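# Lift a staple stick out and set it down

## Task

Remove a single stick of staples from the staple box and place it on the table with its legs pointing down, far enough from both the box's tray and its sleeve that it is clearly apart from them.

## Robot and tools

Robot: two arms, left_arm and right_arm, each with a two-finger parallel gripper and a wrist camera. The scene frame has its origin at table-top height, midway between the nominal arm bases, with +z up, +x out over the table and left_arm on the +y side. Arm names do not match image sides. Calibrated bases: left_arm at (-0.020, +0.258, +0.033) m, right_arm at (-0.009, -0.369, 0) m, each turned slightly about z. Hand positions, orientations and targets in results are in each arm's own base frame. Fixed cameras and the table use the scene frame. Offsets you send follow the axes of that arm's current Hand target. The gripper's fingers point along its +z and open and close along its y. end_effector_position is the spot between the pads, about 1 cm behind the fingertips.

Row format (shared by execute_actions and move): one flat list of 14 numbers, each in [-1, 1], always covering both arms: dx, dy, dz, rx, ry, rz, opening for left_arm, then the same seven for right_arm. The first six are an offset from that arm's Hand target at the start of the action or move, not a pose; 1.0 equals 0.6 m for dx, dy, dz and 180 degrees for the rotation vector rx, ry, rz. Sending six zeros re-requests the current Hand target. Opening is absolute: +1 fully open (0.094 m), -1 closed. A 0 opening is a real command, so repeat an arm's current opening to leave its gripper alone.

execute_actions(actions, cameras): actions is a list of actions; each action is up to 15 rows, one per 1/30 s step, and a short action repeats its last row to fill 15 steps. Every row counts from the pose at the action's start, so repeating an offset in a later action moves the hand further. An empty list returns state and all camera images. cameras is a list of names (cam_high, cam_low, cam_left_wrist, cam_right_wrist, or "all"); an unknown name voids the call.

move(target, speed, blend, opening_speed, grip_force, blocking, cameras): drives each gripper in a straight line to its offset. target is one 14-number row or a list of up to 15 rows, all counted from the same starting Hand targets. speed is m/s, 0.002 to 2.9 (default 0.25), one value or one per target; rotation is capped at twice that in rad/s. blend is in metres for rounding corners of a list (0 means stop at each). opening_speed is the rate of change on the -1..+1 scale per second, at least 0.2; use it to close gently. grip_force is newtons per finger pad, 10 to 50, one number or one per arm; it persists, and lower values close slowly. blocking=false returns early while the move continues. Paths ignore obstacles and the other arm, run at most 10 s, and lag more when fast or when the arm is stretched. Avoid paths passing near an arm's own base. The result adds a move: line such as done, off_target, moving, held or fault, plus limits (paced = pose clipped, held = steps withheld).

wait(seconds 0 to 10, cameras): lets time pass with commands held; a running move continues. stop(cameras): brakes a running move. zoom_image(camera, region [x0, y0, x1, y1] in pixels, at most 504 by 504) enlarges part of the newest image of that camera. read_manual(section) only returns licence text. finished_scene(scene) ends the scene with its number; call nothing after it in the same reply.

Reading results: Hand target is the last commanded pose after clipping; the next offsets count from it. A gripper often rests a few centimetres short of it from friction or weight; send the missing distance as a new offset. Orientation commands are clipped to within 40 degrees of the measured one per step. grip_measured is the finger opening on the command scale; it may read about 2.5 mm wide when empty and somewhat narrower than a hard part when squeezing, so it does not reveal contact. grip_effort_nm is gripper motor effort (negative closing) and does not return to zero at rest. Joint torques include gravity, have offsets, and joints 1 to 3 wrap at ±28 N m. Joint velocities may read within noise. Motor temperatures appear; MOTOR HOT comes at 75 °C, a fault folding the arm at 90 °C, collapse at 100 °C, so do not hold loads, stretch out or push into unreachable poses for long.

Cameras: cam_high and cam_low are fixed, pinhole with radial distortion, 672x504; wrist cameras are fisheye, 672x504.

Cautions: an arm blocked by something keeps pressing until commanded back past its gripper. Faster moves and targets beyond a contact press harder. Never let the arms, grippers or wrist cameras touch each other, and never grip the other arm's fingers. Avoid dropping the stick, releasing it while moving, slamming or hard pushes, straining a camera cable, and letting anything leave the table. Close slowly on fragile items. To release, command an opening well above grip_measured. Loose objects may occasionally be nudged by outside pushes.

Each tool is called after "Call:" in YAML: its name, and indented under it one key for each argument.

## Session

Call:
execute_actions:
  actions: []

Call:
zoom_image:
  camera: "cam_high"
  region: [250, 230, 450, 380]

Scene clock: 0.00 s.
left_arm: end_effector_position=(+0.3397, -0.0793, +0.2118) grip_measured=+1.000 grip_effort_nm=n/a end_effector_quat_wxyz=(+0.614, +0.125, +0.732, -0.266) | right_arm: end_effector_position=(+0.2478, -0.0539, +0.3291) grip_measured=+1.000 grip_effort_nm=n/a end_effector_quat_wxyz=(+0.665, +0.184, +0.724, +0.022)
Joint positions: left_arm=[0.093 1.073 0.379 0.561 0.666 -0.156 0.094] | right_arm=[-0.224 0.462 0.726 -0.38 -0.008 0.28 0.094]
Joint velocities: within noise
Joint torques (N m): no reading
Motor temperatures (°C): left_arm=[24 26 25 23 22 22 23] | right_arm=[24 27 26 29 24 24 23]
Heat: left arm: 26 °C; right arm: 29 °C.
Hand target: left_arm +0.3398, -0.0795, +0.2151; +0.617, +0.128, +0.730, -0.265 | right_arm +0.2462, -0.0535, +0.3345; +0.670, +0.182, +0.720, +0.022
Tool commands: left_gripper/opening=+1.0 right_gripper/opening=+1.0

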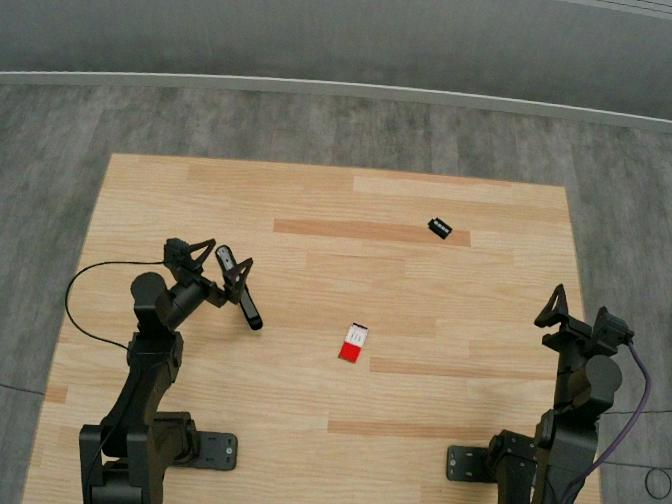

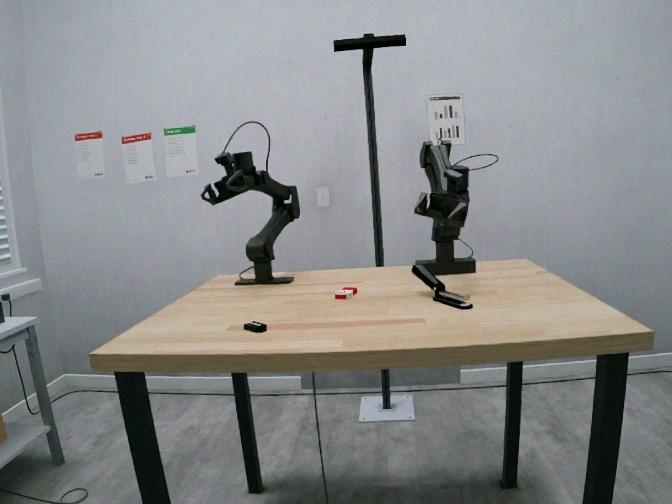

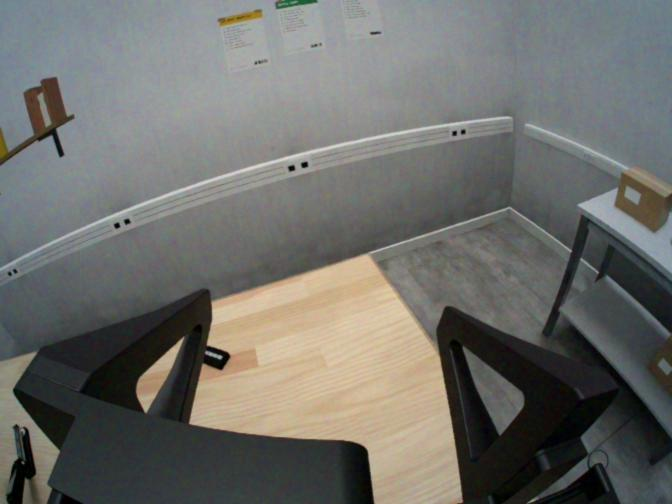

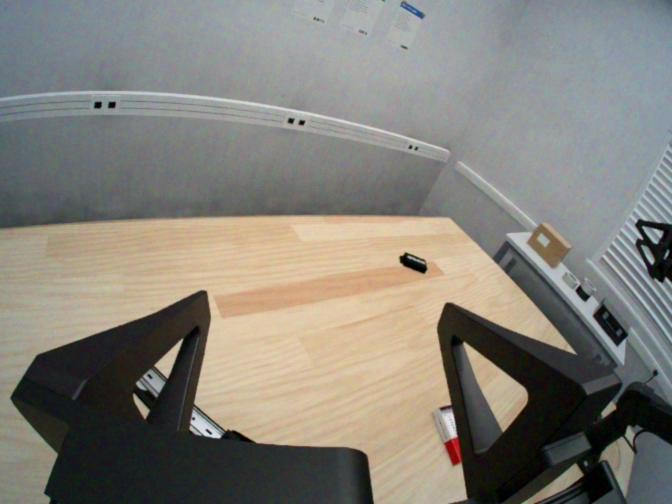

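Scaled by 2.520 from the camera's 672x504 image, which has a finer 960x720 frame.

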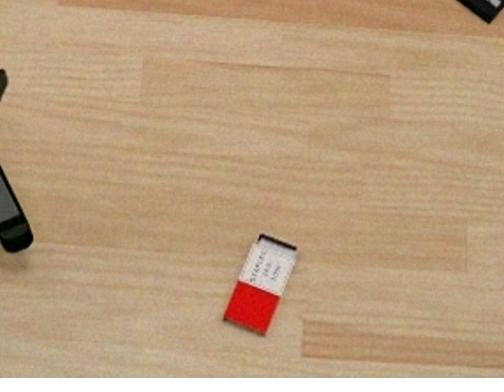

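Call:
move:
  target: [0.296,-0.387,0.1,-0.061,0.157,0.056,0.3,0.439,0.478,0.03,0.103,0.474,-0.03,0.4]
  speed: 0.35
  grip_force: [20,22]
  cameras: ["all"]

Scene clock: 21.77 s.
left_arm: end_effector_position=(+0.2314, -0.3261, +0.0890) grip_measured=+0.303 grip_effort_nm=-0.18 end_effector_quat_wxyz=(+0.448, +0.199, +0.865, -0.105) | right_arm: end_effector_position=(+0.3215, +0.2836, +0.1555) grip_measured=+0.402 grip_effort_nm=-0.08 end_effector_quat_wxyz=(+0.003, +0.184, +0.982, +0.037)
Joint positions: left_arm=[-1.212 1.569 0.737 0.063 -0.595 -0.501 0.061] | right_arm=[0.703 2.181 2.223 -1.552 -0.043 1.074 0.066]
Joint torques (N m): left_arm=[-0.2 -5.11 9.61 1.59 -0.34 -0.13] | right_arm=[0.23 -10.88 7.13 0.59 -0.11 0.1]
Motor temperatures (°C): left_arm=[24 26 27 25 22 22 23] | right_arm=[24 27 28 35 24 24 23]
Heat: left arm: 27 °C; right arm: 35 °C.
Hand target: left_arm +0.2339, -0.3291, +0.0905; +0.450, +0.192, +0.866, -0.101 | right_arm +0.3209, +0.2867, +0.1597; -0.027, +0.185, +0.982, +0.004
Off the commanded pose: left_arm 0.004 m, 1 deg | right_arm 0.005 m, 5 deg.
joint sent to its limit (right arm) — joint 4 (wrist pitch), lower limit. The joint targets are off in orientation, not in position.
grip_force (N): 20, 22
move: off_target (right_arm)

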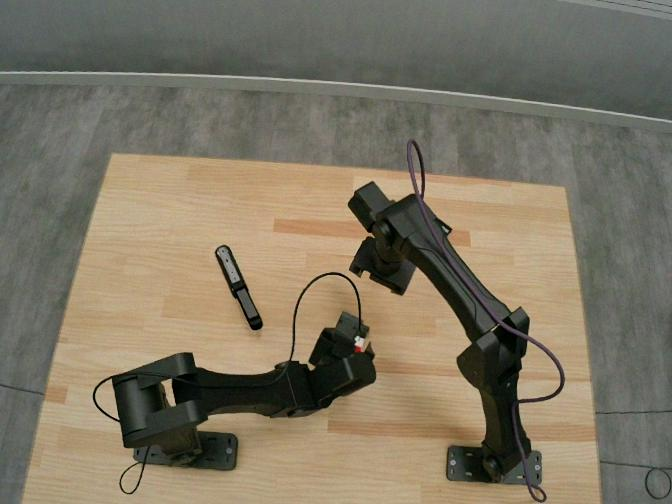

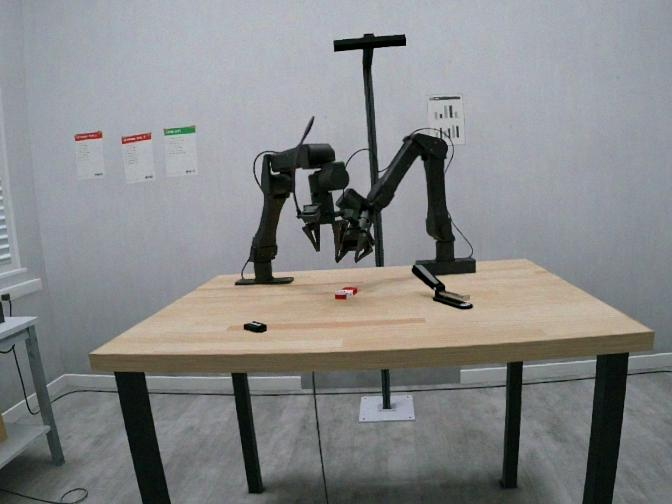

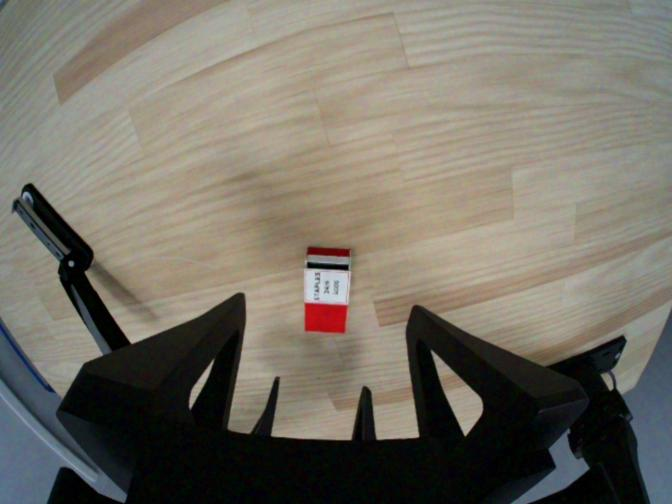

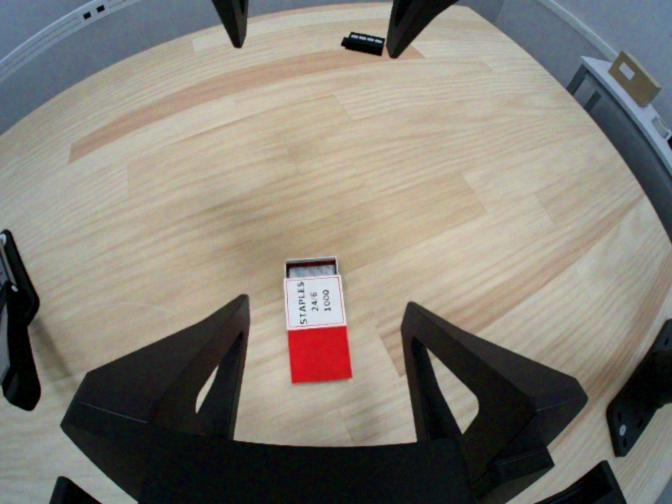

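Call:
move:
  target:
    - [0.138,0.001,0.082,-0.0115,0,-0.008,0.45,0,0,0,0,0,0,0.4]
    - [0.138,0.001,0.082,-0.0115,0,-0.008,-0.3,0.074,-0.011,0.1125,0,-0.039,0,0.4]
  speed: 0.14
  opening_speed: 1.0
  cameras: ["cam_left_wrist","cam_right_wrist"]

Scene clock: 64.80 s.
left_arm: end_effector_position=(+0.2291, -0.3316, +0.0029) grip_measured=-0.189 grip_effort_nm=-0.47 end_effector_quat_wxyz=(+0.454, +0.175, +0.868, -0.102) | right_arm: end_effector_position=(+0.2702, +0.2993, +0.0827) grip_measured=+0.402 grip_effort_nm=-0.08 end_effector_quat_wxyz=(+0.016, +0.178, +0.984, -0.019)
Joint positions: left_arm=[-1.242 1.893 0.642 0.459 -0.648 -0.571 0.038] | right_arm=[0.855 2.109 1.82 -1.297 0.047 1.213 0.066]
Joint torques (N m): left_arm=[-0.38 -6.09 4.18 1.78 -0.36 -0.15] | right_arm=[0.16 -14.05 5.18 0.68 0.19 0.08]
Motor temperatures (°C): left_arm=[24 27 28 25 22 22 23] | right_arm=[24 29 28 30 24 24 23]
Heat: left arm: 28 °C; right arm: 30 °C.
Hand target: left_arm +0.2276, -0.3255, -0.0057; +0.452, +0.173, +0.870, -0.091 | right_arm +0.2737, +0.2981, +0.0948; +0.033, +0.185, +0.982, -0.007
Off the commanded pose: left_arm 0.010 m, 1 deg | right_arm 0.013 m, 2 deg.
grip_force (N): 20, 22
move: off_target (right_arm)
Images, in order (width x height): cam_left_wrist 672x504, cam_right_wrist 672x504.

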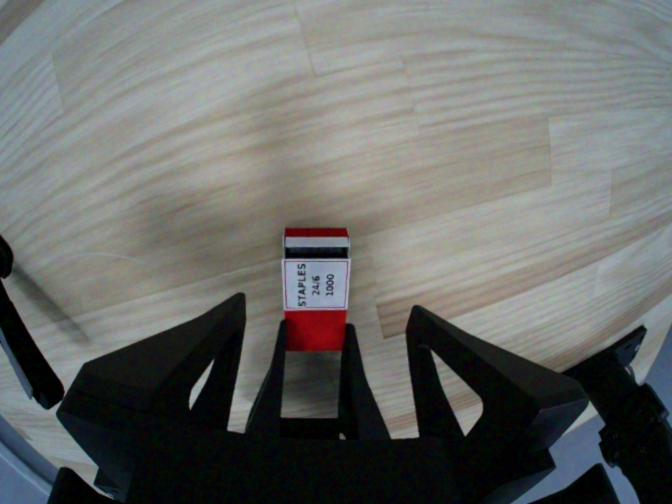

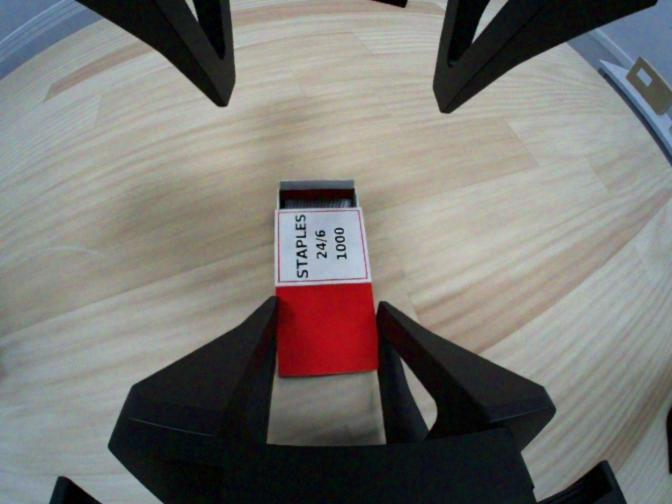

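Call:
move:
  target: [0,0,0,0,0,0,-0.3,-0.0095,0.0077,0.119,0,0,0,0.3]
  speed: 0.12
  cameras: ["cam_left_wrist","cam_right_wrist"]

Scene clock: 83.77 s.
left_arm: end_effector_position=(+0.2291, -0.3316, +0.0029) grip_measured=-0.191 grip_effort_nm=-0.51 end_effector_quat_wxyz=(+0.454, +0.175, +0.868, -0.102) | right_arm: end_effector_position=(+0.2807, +0.3013, +0.0274) grip_measured=+0.302 grip_effort_nm=-0.08 end_effector_quat_wxyz=(+0.026, +0.184, +0.983, -0.002)
Joint positions: left_arm=[-1.242 1.893 0.642 0.459 -0.648 -0.571 0.038] | right_arm=[0.839 2.138 1.644 -1.053 0.047 1.209 0.061]
Joint torques (N m): left_arm=[-0.36 -6.11 4.18 1.78 -0.36 -0.15] | right_arm=[-0.5 -10.51 5.34 0.72 0.19 -0.06]
Heat: left arm: 27 °C; right arm: 30 °C.
Hand target: left_arm +0.2276, -0.3255, -0.0057; +0.452, +0.173, +0.870, -0.091 | right_arm +0.2850, +0.2984, +0.0238; +0.033, +0.185, +0.982, -0.007
Off the commanded pose: left_arm 0.011 m, 1 deg | right_arm 0.006 m, 1 deg.
grip_force (N): 20, 22
move: off_target (left_arm)
Images, in order (width x height): cam_left_wrist 672x504, cam_right_wrist 672x504.

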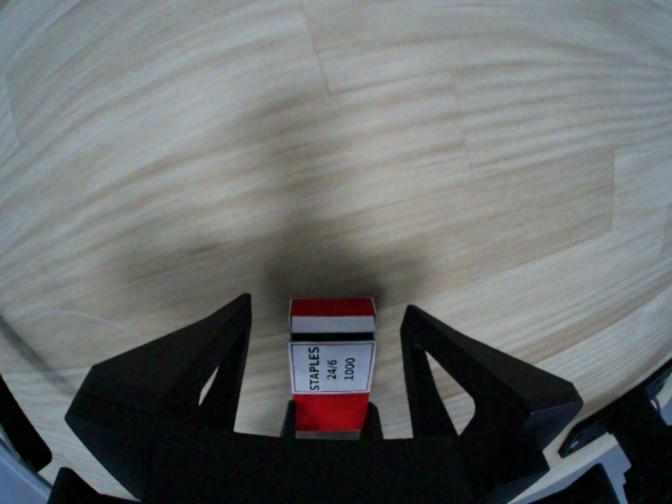

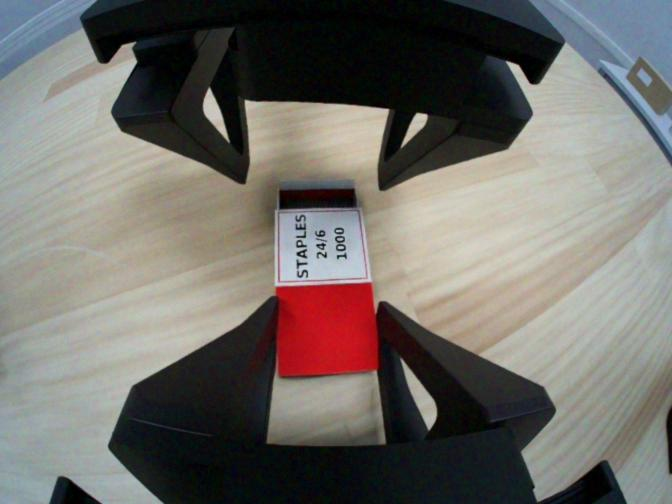

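Call:
move:
  target:
    - [0,0,0,0,0,0,-0.3,-0.002,-0.002,0.024,0,0,0,0.3]
    - [0,0,0,0,0,0,-0.3,-0.002,-0.002,0.024,0,0,0,-0.4]
    - [0,0,0,0,0,0,-0.3,-0.117,-0.002,0.024,0,0,0,-0.4]
  speed: 0.07
  opening_speed: 0.6
  cameras: ["cam_left_wrist","cam_right_wrist"]

Scene clock: 93.43 s.
left_arm: end_effector_position=(+0.2366, -0.3368, +0.0144) grip_measured=-0.199 grip_effort_nm=-0.51 end_effector_quat_wxyz=(+0.474, +0.151, +0.859, -0.121) | right_arm: end_effector_position=(+0.3014, +0.2876, +0.0178) grip_measured=-0.243 grip_effort_nm=-0.50 end_effector_quat_wxyz=(-0.048, +0.180, +0.982, +0.005)
Joint positions: left_arm=[-1.235 1.893 0.642 0.525 -0.667 -0.579 0.038] | right_arm=[0.724 2.24 1.766 -1.148 -0.082 1.084 0.036]
Joint torques (N m): left_arm=[-0.84 -6.42 4.01 1.17 -0.17 -0.03] | right_arm=[-4.12 -10.3 7.72 1.2 1.39 -0.24]
Heat: left arm: 27 °C; right arm: 31 °C.
Hand target: left_arm +0.2276, -0.3255, -0.0056; +0.452, +0.173, +0.870, -0.091 | right_arm +0.3507, +0.2715, +0.0142; +0.033, +0.185, +0.982, -0.007
Off the commanded pose: left_arm 0.025 m, 5 deg | right_arm 0.052 m, 9 deg.
grip_force (N): 20, 22
move: off_target (left_arm, right_arm)
Images, in order (width x height): cam_left_wrist 672x504, cam_right_wrist 672x504.

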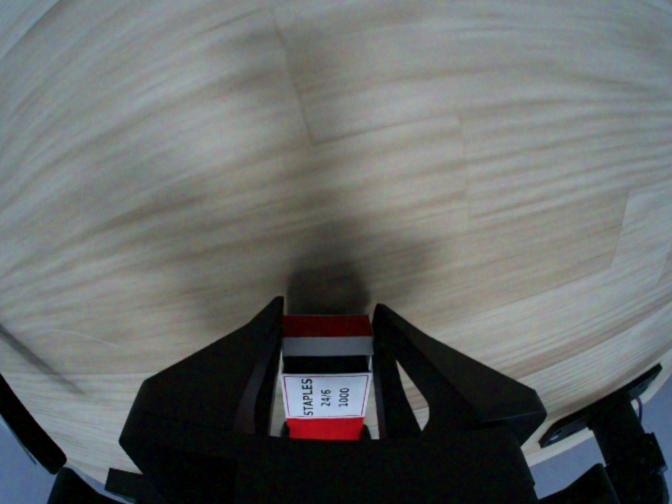

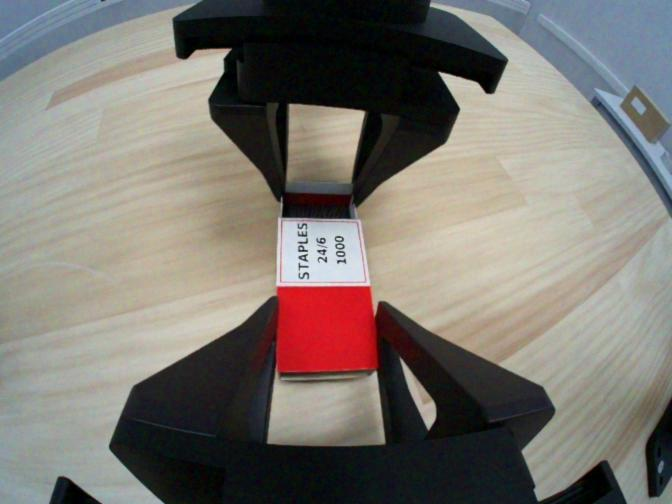

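Call:
move:
  target: [0,0,0,0,0,0,-0.3,-0.04,0,-0.004,0,0,0,-0.4]
  speed: 0.06
  cameras: ["cam_left_wrist","cam_right_wrist"]

Scene clock: 99.53 s.
left_arm: end_effector_position=(+0.2377, -0.3382, +0.0171) grip_measured=-0.200 grip_effort_nm=-0.51 end_effector_quat_wxyz=(+0.478, +0.147, +0.857, -0.125) | right_arm: end_effector_position=(+0.3201, +0.2806, +0.0208) grip_measured=-0.243 grip_effort_nm=-0.50 end_effector_quat_wxyz=(-0.057, +0.181, +0.982, +0.007)
Joint positions: left_arm=[-1.235 1.893 0.642 0.539 -0.671 -0.579 0.038] | right_arm=[0.677 2.29 1.861 -1.207 -0.095 1.04 0.036]
Joint torques (N m): left_arm=[-0.84 -6.54 3.92 1.04 -0.13 -0.03] | right_arm=[-4.18 -10.82 8.38 1.32 1.48 -0.27]
Heat: left arm: 27 °C; right arm: 32 °C.
Hand target: left_arm +0.2276, -0.3255, -0.0057; +0.452, +0.173, +0.870, -0.091 | right_arm +0.3730, +0.2628, +0.0182; +0.033, +0.185, +0.982, -0.007
Off the commanded pose: left_arm 0.028 m, 6 deg | right_arm 0.056 m, 10 deg.
grip_force (N): 20, 22
move: off_target (left_arm, right_arm)
Images, in order (width x height): cam_left_wrist 672x504, cam_right_wrist 672x504.

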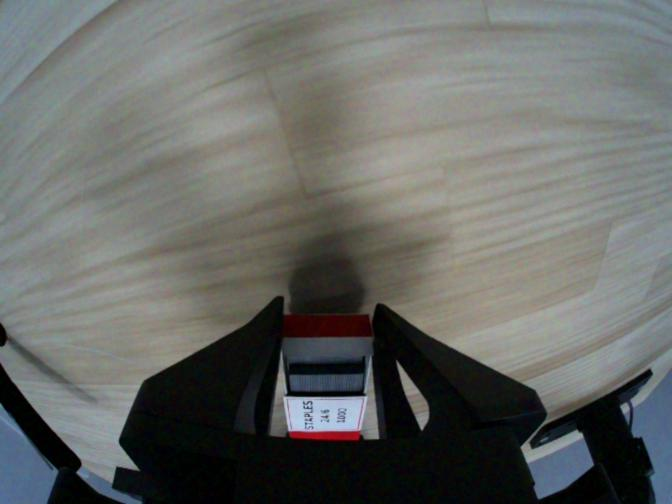

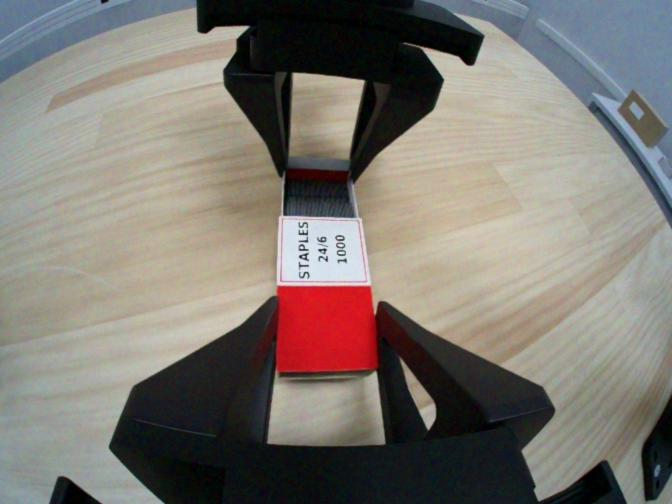

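Call:
move:
  target:
    - [0,0,0,0,0,0,-0.3,-0.052,0,-0.005,0,0,0,-0.4]
    - [0,0,0,0,0,0,-0.3,0.025,0,0.005,0,0,0,-0.4]
  speed: [0.06,0.08]
  cameras: ["cam_left_wrist","cam_right_wrist"]

Scene clock: 107.90 s.
left_arm: end_effector_position=(+0.2314, -0.3330, +0.0072) grip_measured=-0.212 grip_effort_nm=-0.51 end_effector_quat_wxyz=(+0.463, +0.164, +0.864, -0.110) | right_arm: end_effector_position=(+0.3656, +0.2677, +0.0143) grip_measured=-0.243 grip_effort_nm=-0.50 end_effector_quat_wxyz=(+0.037, +0.181, +0.983, -0.007)
Joint positions: left_arm=[-1.242 1.893 0.638 0.488 -0.66 -0.579 0.037] | right_arm=[0.655 2.301 1.858 -1.087 0.064 1.019 0.036]
Joint torques (N m): left_arm=[-0.36 -6.17 4.48 1.49 -0.25 -0.06] | right_arm=[0.42 -13.23 3.95 0.76 -0.06 0.18]
Heat: left arm: 27 °C; right arm: 32 °C.
Hand target: left_arm +0.2276, -0.3256, -0.0056; +0.452, +0.173, +0.870, -0.091 | right_arm +0.3592, +0.2682, +0.0142; +0.033, +0.185, +0.982, -0.007
Off the commanded pose: left_arm 0.015 m, 3 deg | right_arm 0.006 m, 1 deg.
grip_force (N): 20, 22
move: off_target (left_arm)
Images, in order (width x height): cam_left_wrist 672x504, cam_right_wrist 672x504.

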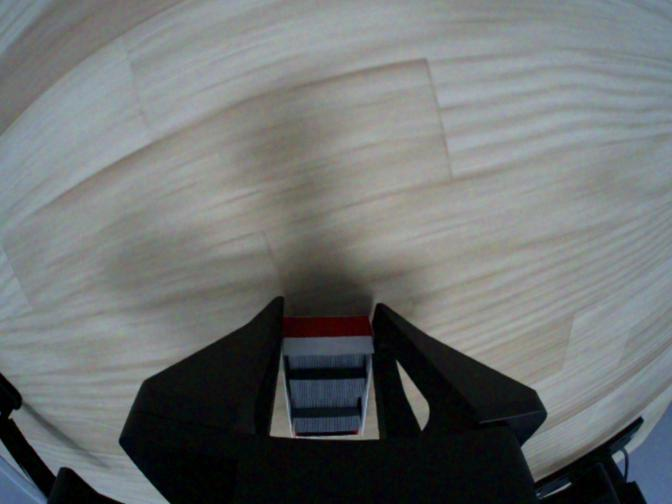

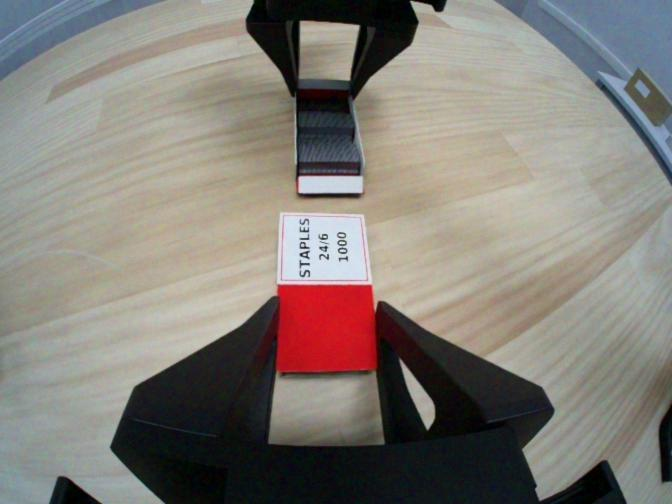

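Call:
move:
  target:
    - [0.011,0,0.008,0,0,0,-0.3,0,0,0.006,0,0,0,-0.4]
    - [0.011,0,0.008,0,0,0,0.2,0,0,0.006,0,0,0,0.1]
    - [0,0,-0.2,0,0,0,0.2,0,0,-0.14,0,0,0,0.1]
    - [0,0,-0.2,0,0,0,0.2,0.06,0,-0.14,0,0,-0.5,-0.4]
  speed: [0.05,0.1,0.2,0.3]
  opening_speed: 1.2
  cameras: ["cam_left_wrist","cam_right_wrist"]

Call:
zoom_image:
  camera: "cam_left_wrist"
  region: [220, 160, 440, 320]

Scene clock: 123.57 s.
left_arm: end_effector_position=(+0.1358, -0.2833, +0.0538) grip_measured=+0.197 grip_effort_nm=0.11 end_effector_quat_wxyz=(+0.443, +0.184, +0.873, -0.084) | right_arm: end_effector_position=(+0.3199, +0.2803, +0.0811) grip_measured=-0.398 grip_effort_nm=-0.08 end_effector_quat_wxyz=(-0.004, -0.560, +0.828, -0.031)
Joint positions: left_arm=[-1.568 1.49 0.569 -0.164 -0.836 -0.934 0.056] | right_arm=[0.743 2.209 1.972 -1.35 0.06 -0.446 0.028]
Joint torques (N m): left_arm=[-0.38 -5.75 8.55 1.11 -0.53 -0.16] | right_arm=[0.4 -15.42 4.97 0.68 -0.03 -0.12]
Motor temperatures (°C): left_arm=[24 28 27 25 22 22 24] | right_arm=[24 34 27 29 24 24 23]
Heat: left arm: 28 °C; right arm: 34 °C.
Hand target: left_arm +0.1369, -0.2877, +0.0633; +0.452, +0.173, +0.870, -0.091 | right_arm +0.3205, +0.2834, +0.0955; +0.018, -0.564, +0.825, -0.028
Off the commanded pose: left_arm 0.011 m, 2 deg | right_arm 0.015 m, 3 deg.
grip_force (N): 20, 22
move: off_target (left_arm, right_arm); target 2's new opening was sent with left_arm's hand 0.019 m and 3 deg from that target; target 4's new opening was sent with right_arm's hand 0.015 m and 3 deg from that target
Images, in order (width x height): cam_left_wrist 672x504, cam_right_wrist 672x504.

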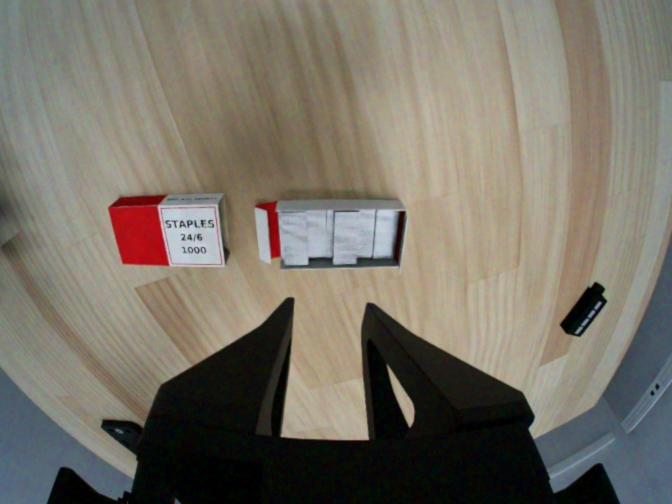

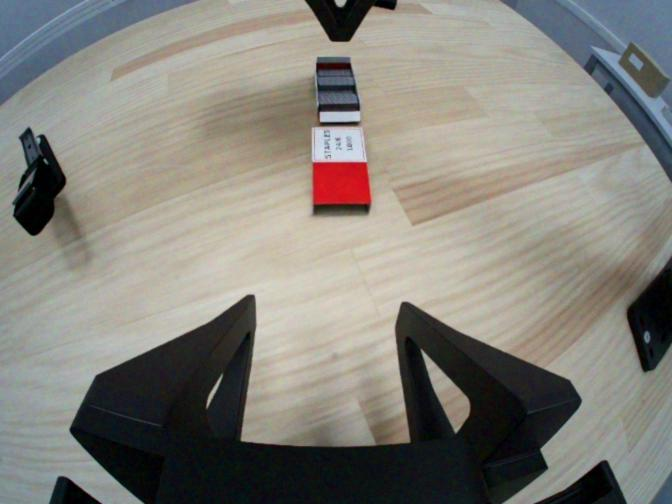

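Scaled by 2.291 from the camera's 672x504 image, which has a finer 960x720 frame.

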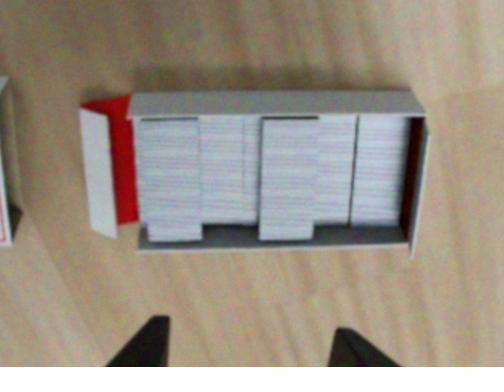

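Call:
move:
  target: [0,0,0,0,0,0,0.2,0.002,-0.0235,0.096,0,0,0,-0.5]
  speed: 0.12
  cameras: ["cam_left_wrist"]

Call:
zoom_image:
  camera: "cam_left_wrist"
  region: [220, 220, 440, 380]

Scene clock: 134.70 s.
left_arm: end_effector_position=(+0.1358, -0.2833, +0.0538) grip_measured=+0.197 grip_effort_nm=0.11 end_effector_quat_wxyz=(+0.443, +0.184, +0.873, -0.084) | right_arm: end_effector_position=(+0.3356, +0.2755, +0.0439) grip_measured=-0.498 grip_effort_nm=-0.08 end_effector_quat_wxyz=(+0.019, -0.562, +0.827, -0.028)
Joint positions: left_arm=[-1.568 1.49 0.569 -0.164 -0.836 -0.934 0.056] | right_arm=[0.71 2.207 1.82 -1.152 0.06 -0.484 0.024]
Joint torques (N m): left_arm=[-0.38 -5.75 8.55 1.11 -0.54 -0.16] | right_arm=[-0.43 -11.07 5.08 0.85 -0.05 -0.07]
Heat: left arm: 28 °C; right arm: 34 °C.
Hand target: left_arm +0.1369, -0.2877, +0.0633; +0.452, +0.173, +0.870, -0.091 | right_arm +0.3367, +0.2757, +0.0390; +0.018, -0.564, +0.825, -0.028
Off the commanded pose: left_arm 0.011 m, 2 deg | right_arm 0.005 m, 0 deg.
grip_force (N): 20, 22
move: off_target (left_arm)
Images, in order (width x height): cam_left_wrist 672x504.

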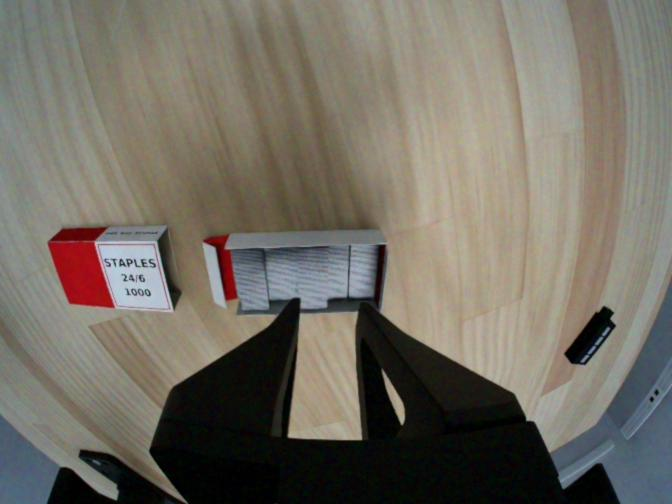

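Scaled by 2.291 from the camera's 672x504 image, which has a finer 960x720 frame.

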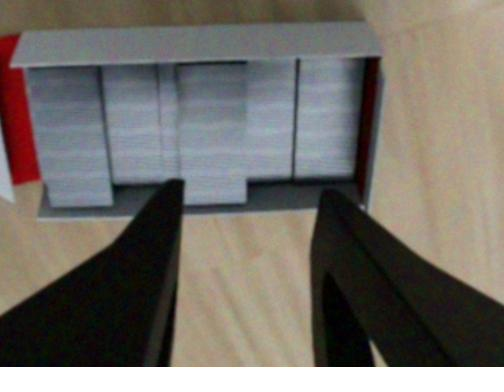

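Call:
move:
  target:
    - [0,0,0,0,0,0,0.2,-0.003,0.0108,0,0,0,0,-0.58]
    - [0,0,0,0,0,0,0.2,-0.003,0.0108,0.044,0,0,0,-0.58]
  speed: 0.06
  cameras: ["cam_left_wrist"]

Call:
zoom_image:
  camera: "cam_left_wrist"
  region: [220, 220, 440, 380]

Scene clock: 142.50 s.
left_arm: end_effector_position=(+0.1358, -0.2833, +0.0538) grip_measured=+0.197 grip_effort_nm=0.11 end_effector_quat_wxyz=(+0.443, +0.184, +0.873, -0.084) | right_arm: end_effector_position=(+0.3328, +0.2777, +0.0177) grip_measured=-0.578 grip_effort_nm=-0.08 end_effector_quat_wxyz=(+0.019, -0.565, +0.824, -0.028)
Joint positions: left_arm=[-1.568 1.49 0.569 -0.164 -0.836 -0.934 0.056] | right_arm=[0.718 2.226 1.745 -1.059 0.06 -0.484 0.02]
Joint torques (N m): left_arm=[-0.38 -5.75 8.55 1.11 -0.53 -0.16] | right_arm=[0.05 -10.89 5.39 0.83 0.01 0.01]
Heat: left arm: 28 °C; right arm: 34 °C.
Hand target: left_arm +0.1369, -0.2877, +0.0633; +0.452, +0.173, +0.870, -0.091 | right_arm +0.3330, +0.2791, +0.0122; +0.018, -0.564, +0.825, -0.028
Off the commanded pose: left_arm 0.011 m, 2 deg | right_arm 0.006 m, 0 deg.
grip_force (N): 20, 22
move: off_target (left_arm)
Images, in order (width x height): cam_left_wrist 672x504.

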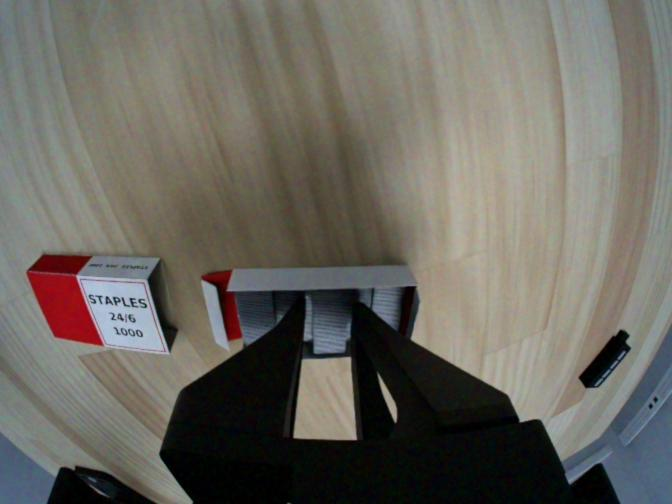

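Scaled by 2.291 from the camera's 672x504 image, which has a finer 960x720 frame.

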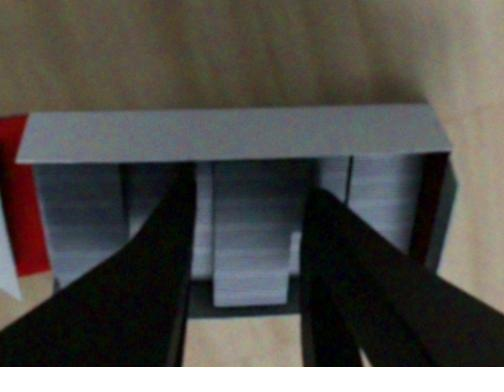

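Call:
move:
  target:
    - [0,0,0,0,0,0,0.2,0,0,0.001,0,0,0,-0.82]
    - [0,0,0,0,0,0,0.2,0,0,-0.09,0,0,0,-0.82]
    - [0,0,0,0,0,0,0.2,0.19,0,-0.09,0,0,0,-0.82]
    - [0,0,0,0,0,0,0.2,0.19,0,-0.003,0,0,0,-0.82]
  speed: [0.1,0.1,0.15,0.08]
  blend: [0,0.02,0.02,0]
  opening_speed: 0.5
  cameras: ["cam_left_wrist"]

Scene clock: 151.03 s.
left_arm: end_effector_position=(+0.1358, -0.2833, +0.0538) grip_measured=+0.197 grip_effort_nm=0.12 end_effector_quat_wxyz=(+0.443, +0.184, +0.873, -0.084) | right_arm: end_effector_position=(+0.2900, +0.1728, +0.0174) grip_measured=-0.718 grip_effort_nm=-0.50 end_effector_quat_wxyz=(+0.017, -0.563, +0.826, -0.031)
Joint positions: left_arm=[-1.568 1.49 0.569 -0.164 -0.836 -0.934 0.056] | right_arm=[0.567 1.872 1.211 -0.873 0.06 -0.631 0.013]
Joint torques (N m): left_arm=[-0.38 -5.76 8.55 1.11 -0.53 -0.16] | right_arm=[-0.72 -8.17 5.15 0.92 -0.05 -0.1]
Heat: left arm: 28 °C; right arm: 34 °C.
Hand target: left_arm +0.1369, -0.2877, +0.0633; +0.452, +0.173, +0.870, -0.091 | right_arm +0.2915, +0.1729, +0.0143; +0.018, -0.564, +0.825, -0.028
Off the commanded pose: left_arm 0.011 m, 2 deg | right_arm 0.004 m, 0 deg.
grip_force (N): 20, 22
move: off_target (left_arm)
Images, in order (width x height): cam_left_wrist 672x504.

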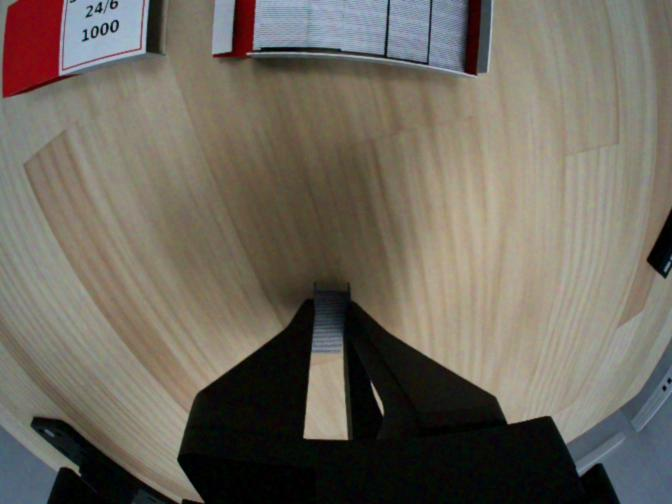

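Call:
move:
  target:
    - [0,0,0,0,0,0,0.2,0,0,0.0135,0,0,0,-0.82]
    - [0,0,0,0,0,0,0.2,0,0,0.0135,0,0,0,-0.55]
    - [0,0,0,0,0,0,0.2,0,0,-0.1,0,0,0,-0.55]
  speed: [0.03,0.08,0.08]
  opening_speed: 0.5
  cameras: ["cam_left_wrist"]

Scene clock: 158.73 s.
left_arm: end_effector_position=(+0.1358, -0.2833, +0.0538) grip_measured=+0.197 grip_effort_nm=0.11 end_effector_quat_wxyz=(+0.443, +0.184, +0.873, -0.084) | right_arm: end_effector_position=(+0.2839, +0.1690, +0.0604) grip_measured=-0.552 grip_effort_nm=0.11 end_effector_quat_wxyz=(-0.001, -0.564, +0.825, -0.030)
Joint positions: left_arm=[-1.568 1.49 0.569 -0.164 -0.836 -0.934 0.056] | right_arm=[0.567 1.826 1.331 -1.077 0.06 -0.632 0.021]
Joint torques (N m): left_arm=[-0.39 -5.75 8.55 1.11 -0.53 -0.16] | right_arm=[0.36 -10.96 7.09 0.45 -0.1 0.03]
Heat: left arm: 28 °C; right arm: 33 °C.
Hand target: left_arm +0.1369, -0.2877, +0.0633; +0.452, +0.173, +0.870, -0.091 | right_arm +0.2878, +0.1744, +0.0741; +0.018, -0.564, +0.825, -0.028
Off the commanded pose: left_arm 0.011 m, 2 deg | right_arm 0.015 m, 2 deg.
grip_force (N): 20, 22
move: off_target (left_arm, right_arm)
Images, in order (width x height): cam_left_wrist 672x504.

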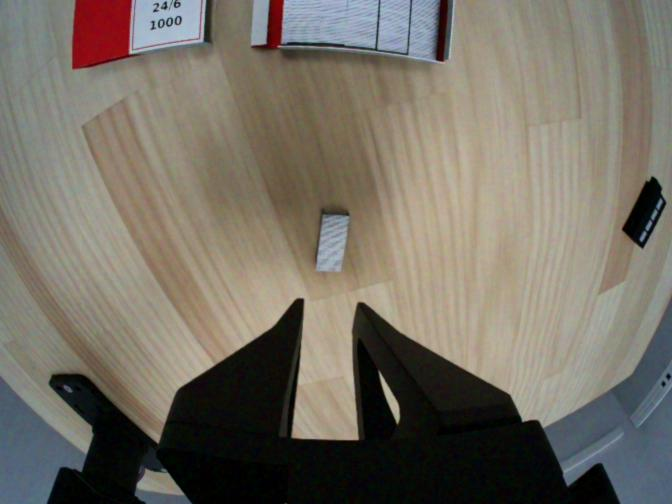

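Call:
finished_scene:
  scene: 2

The scene is finished: the task was done.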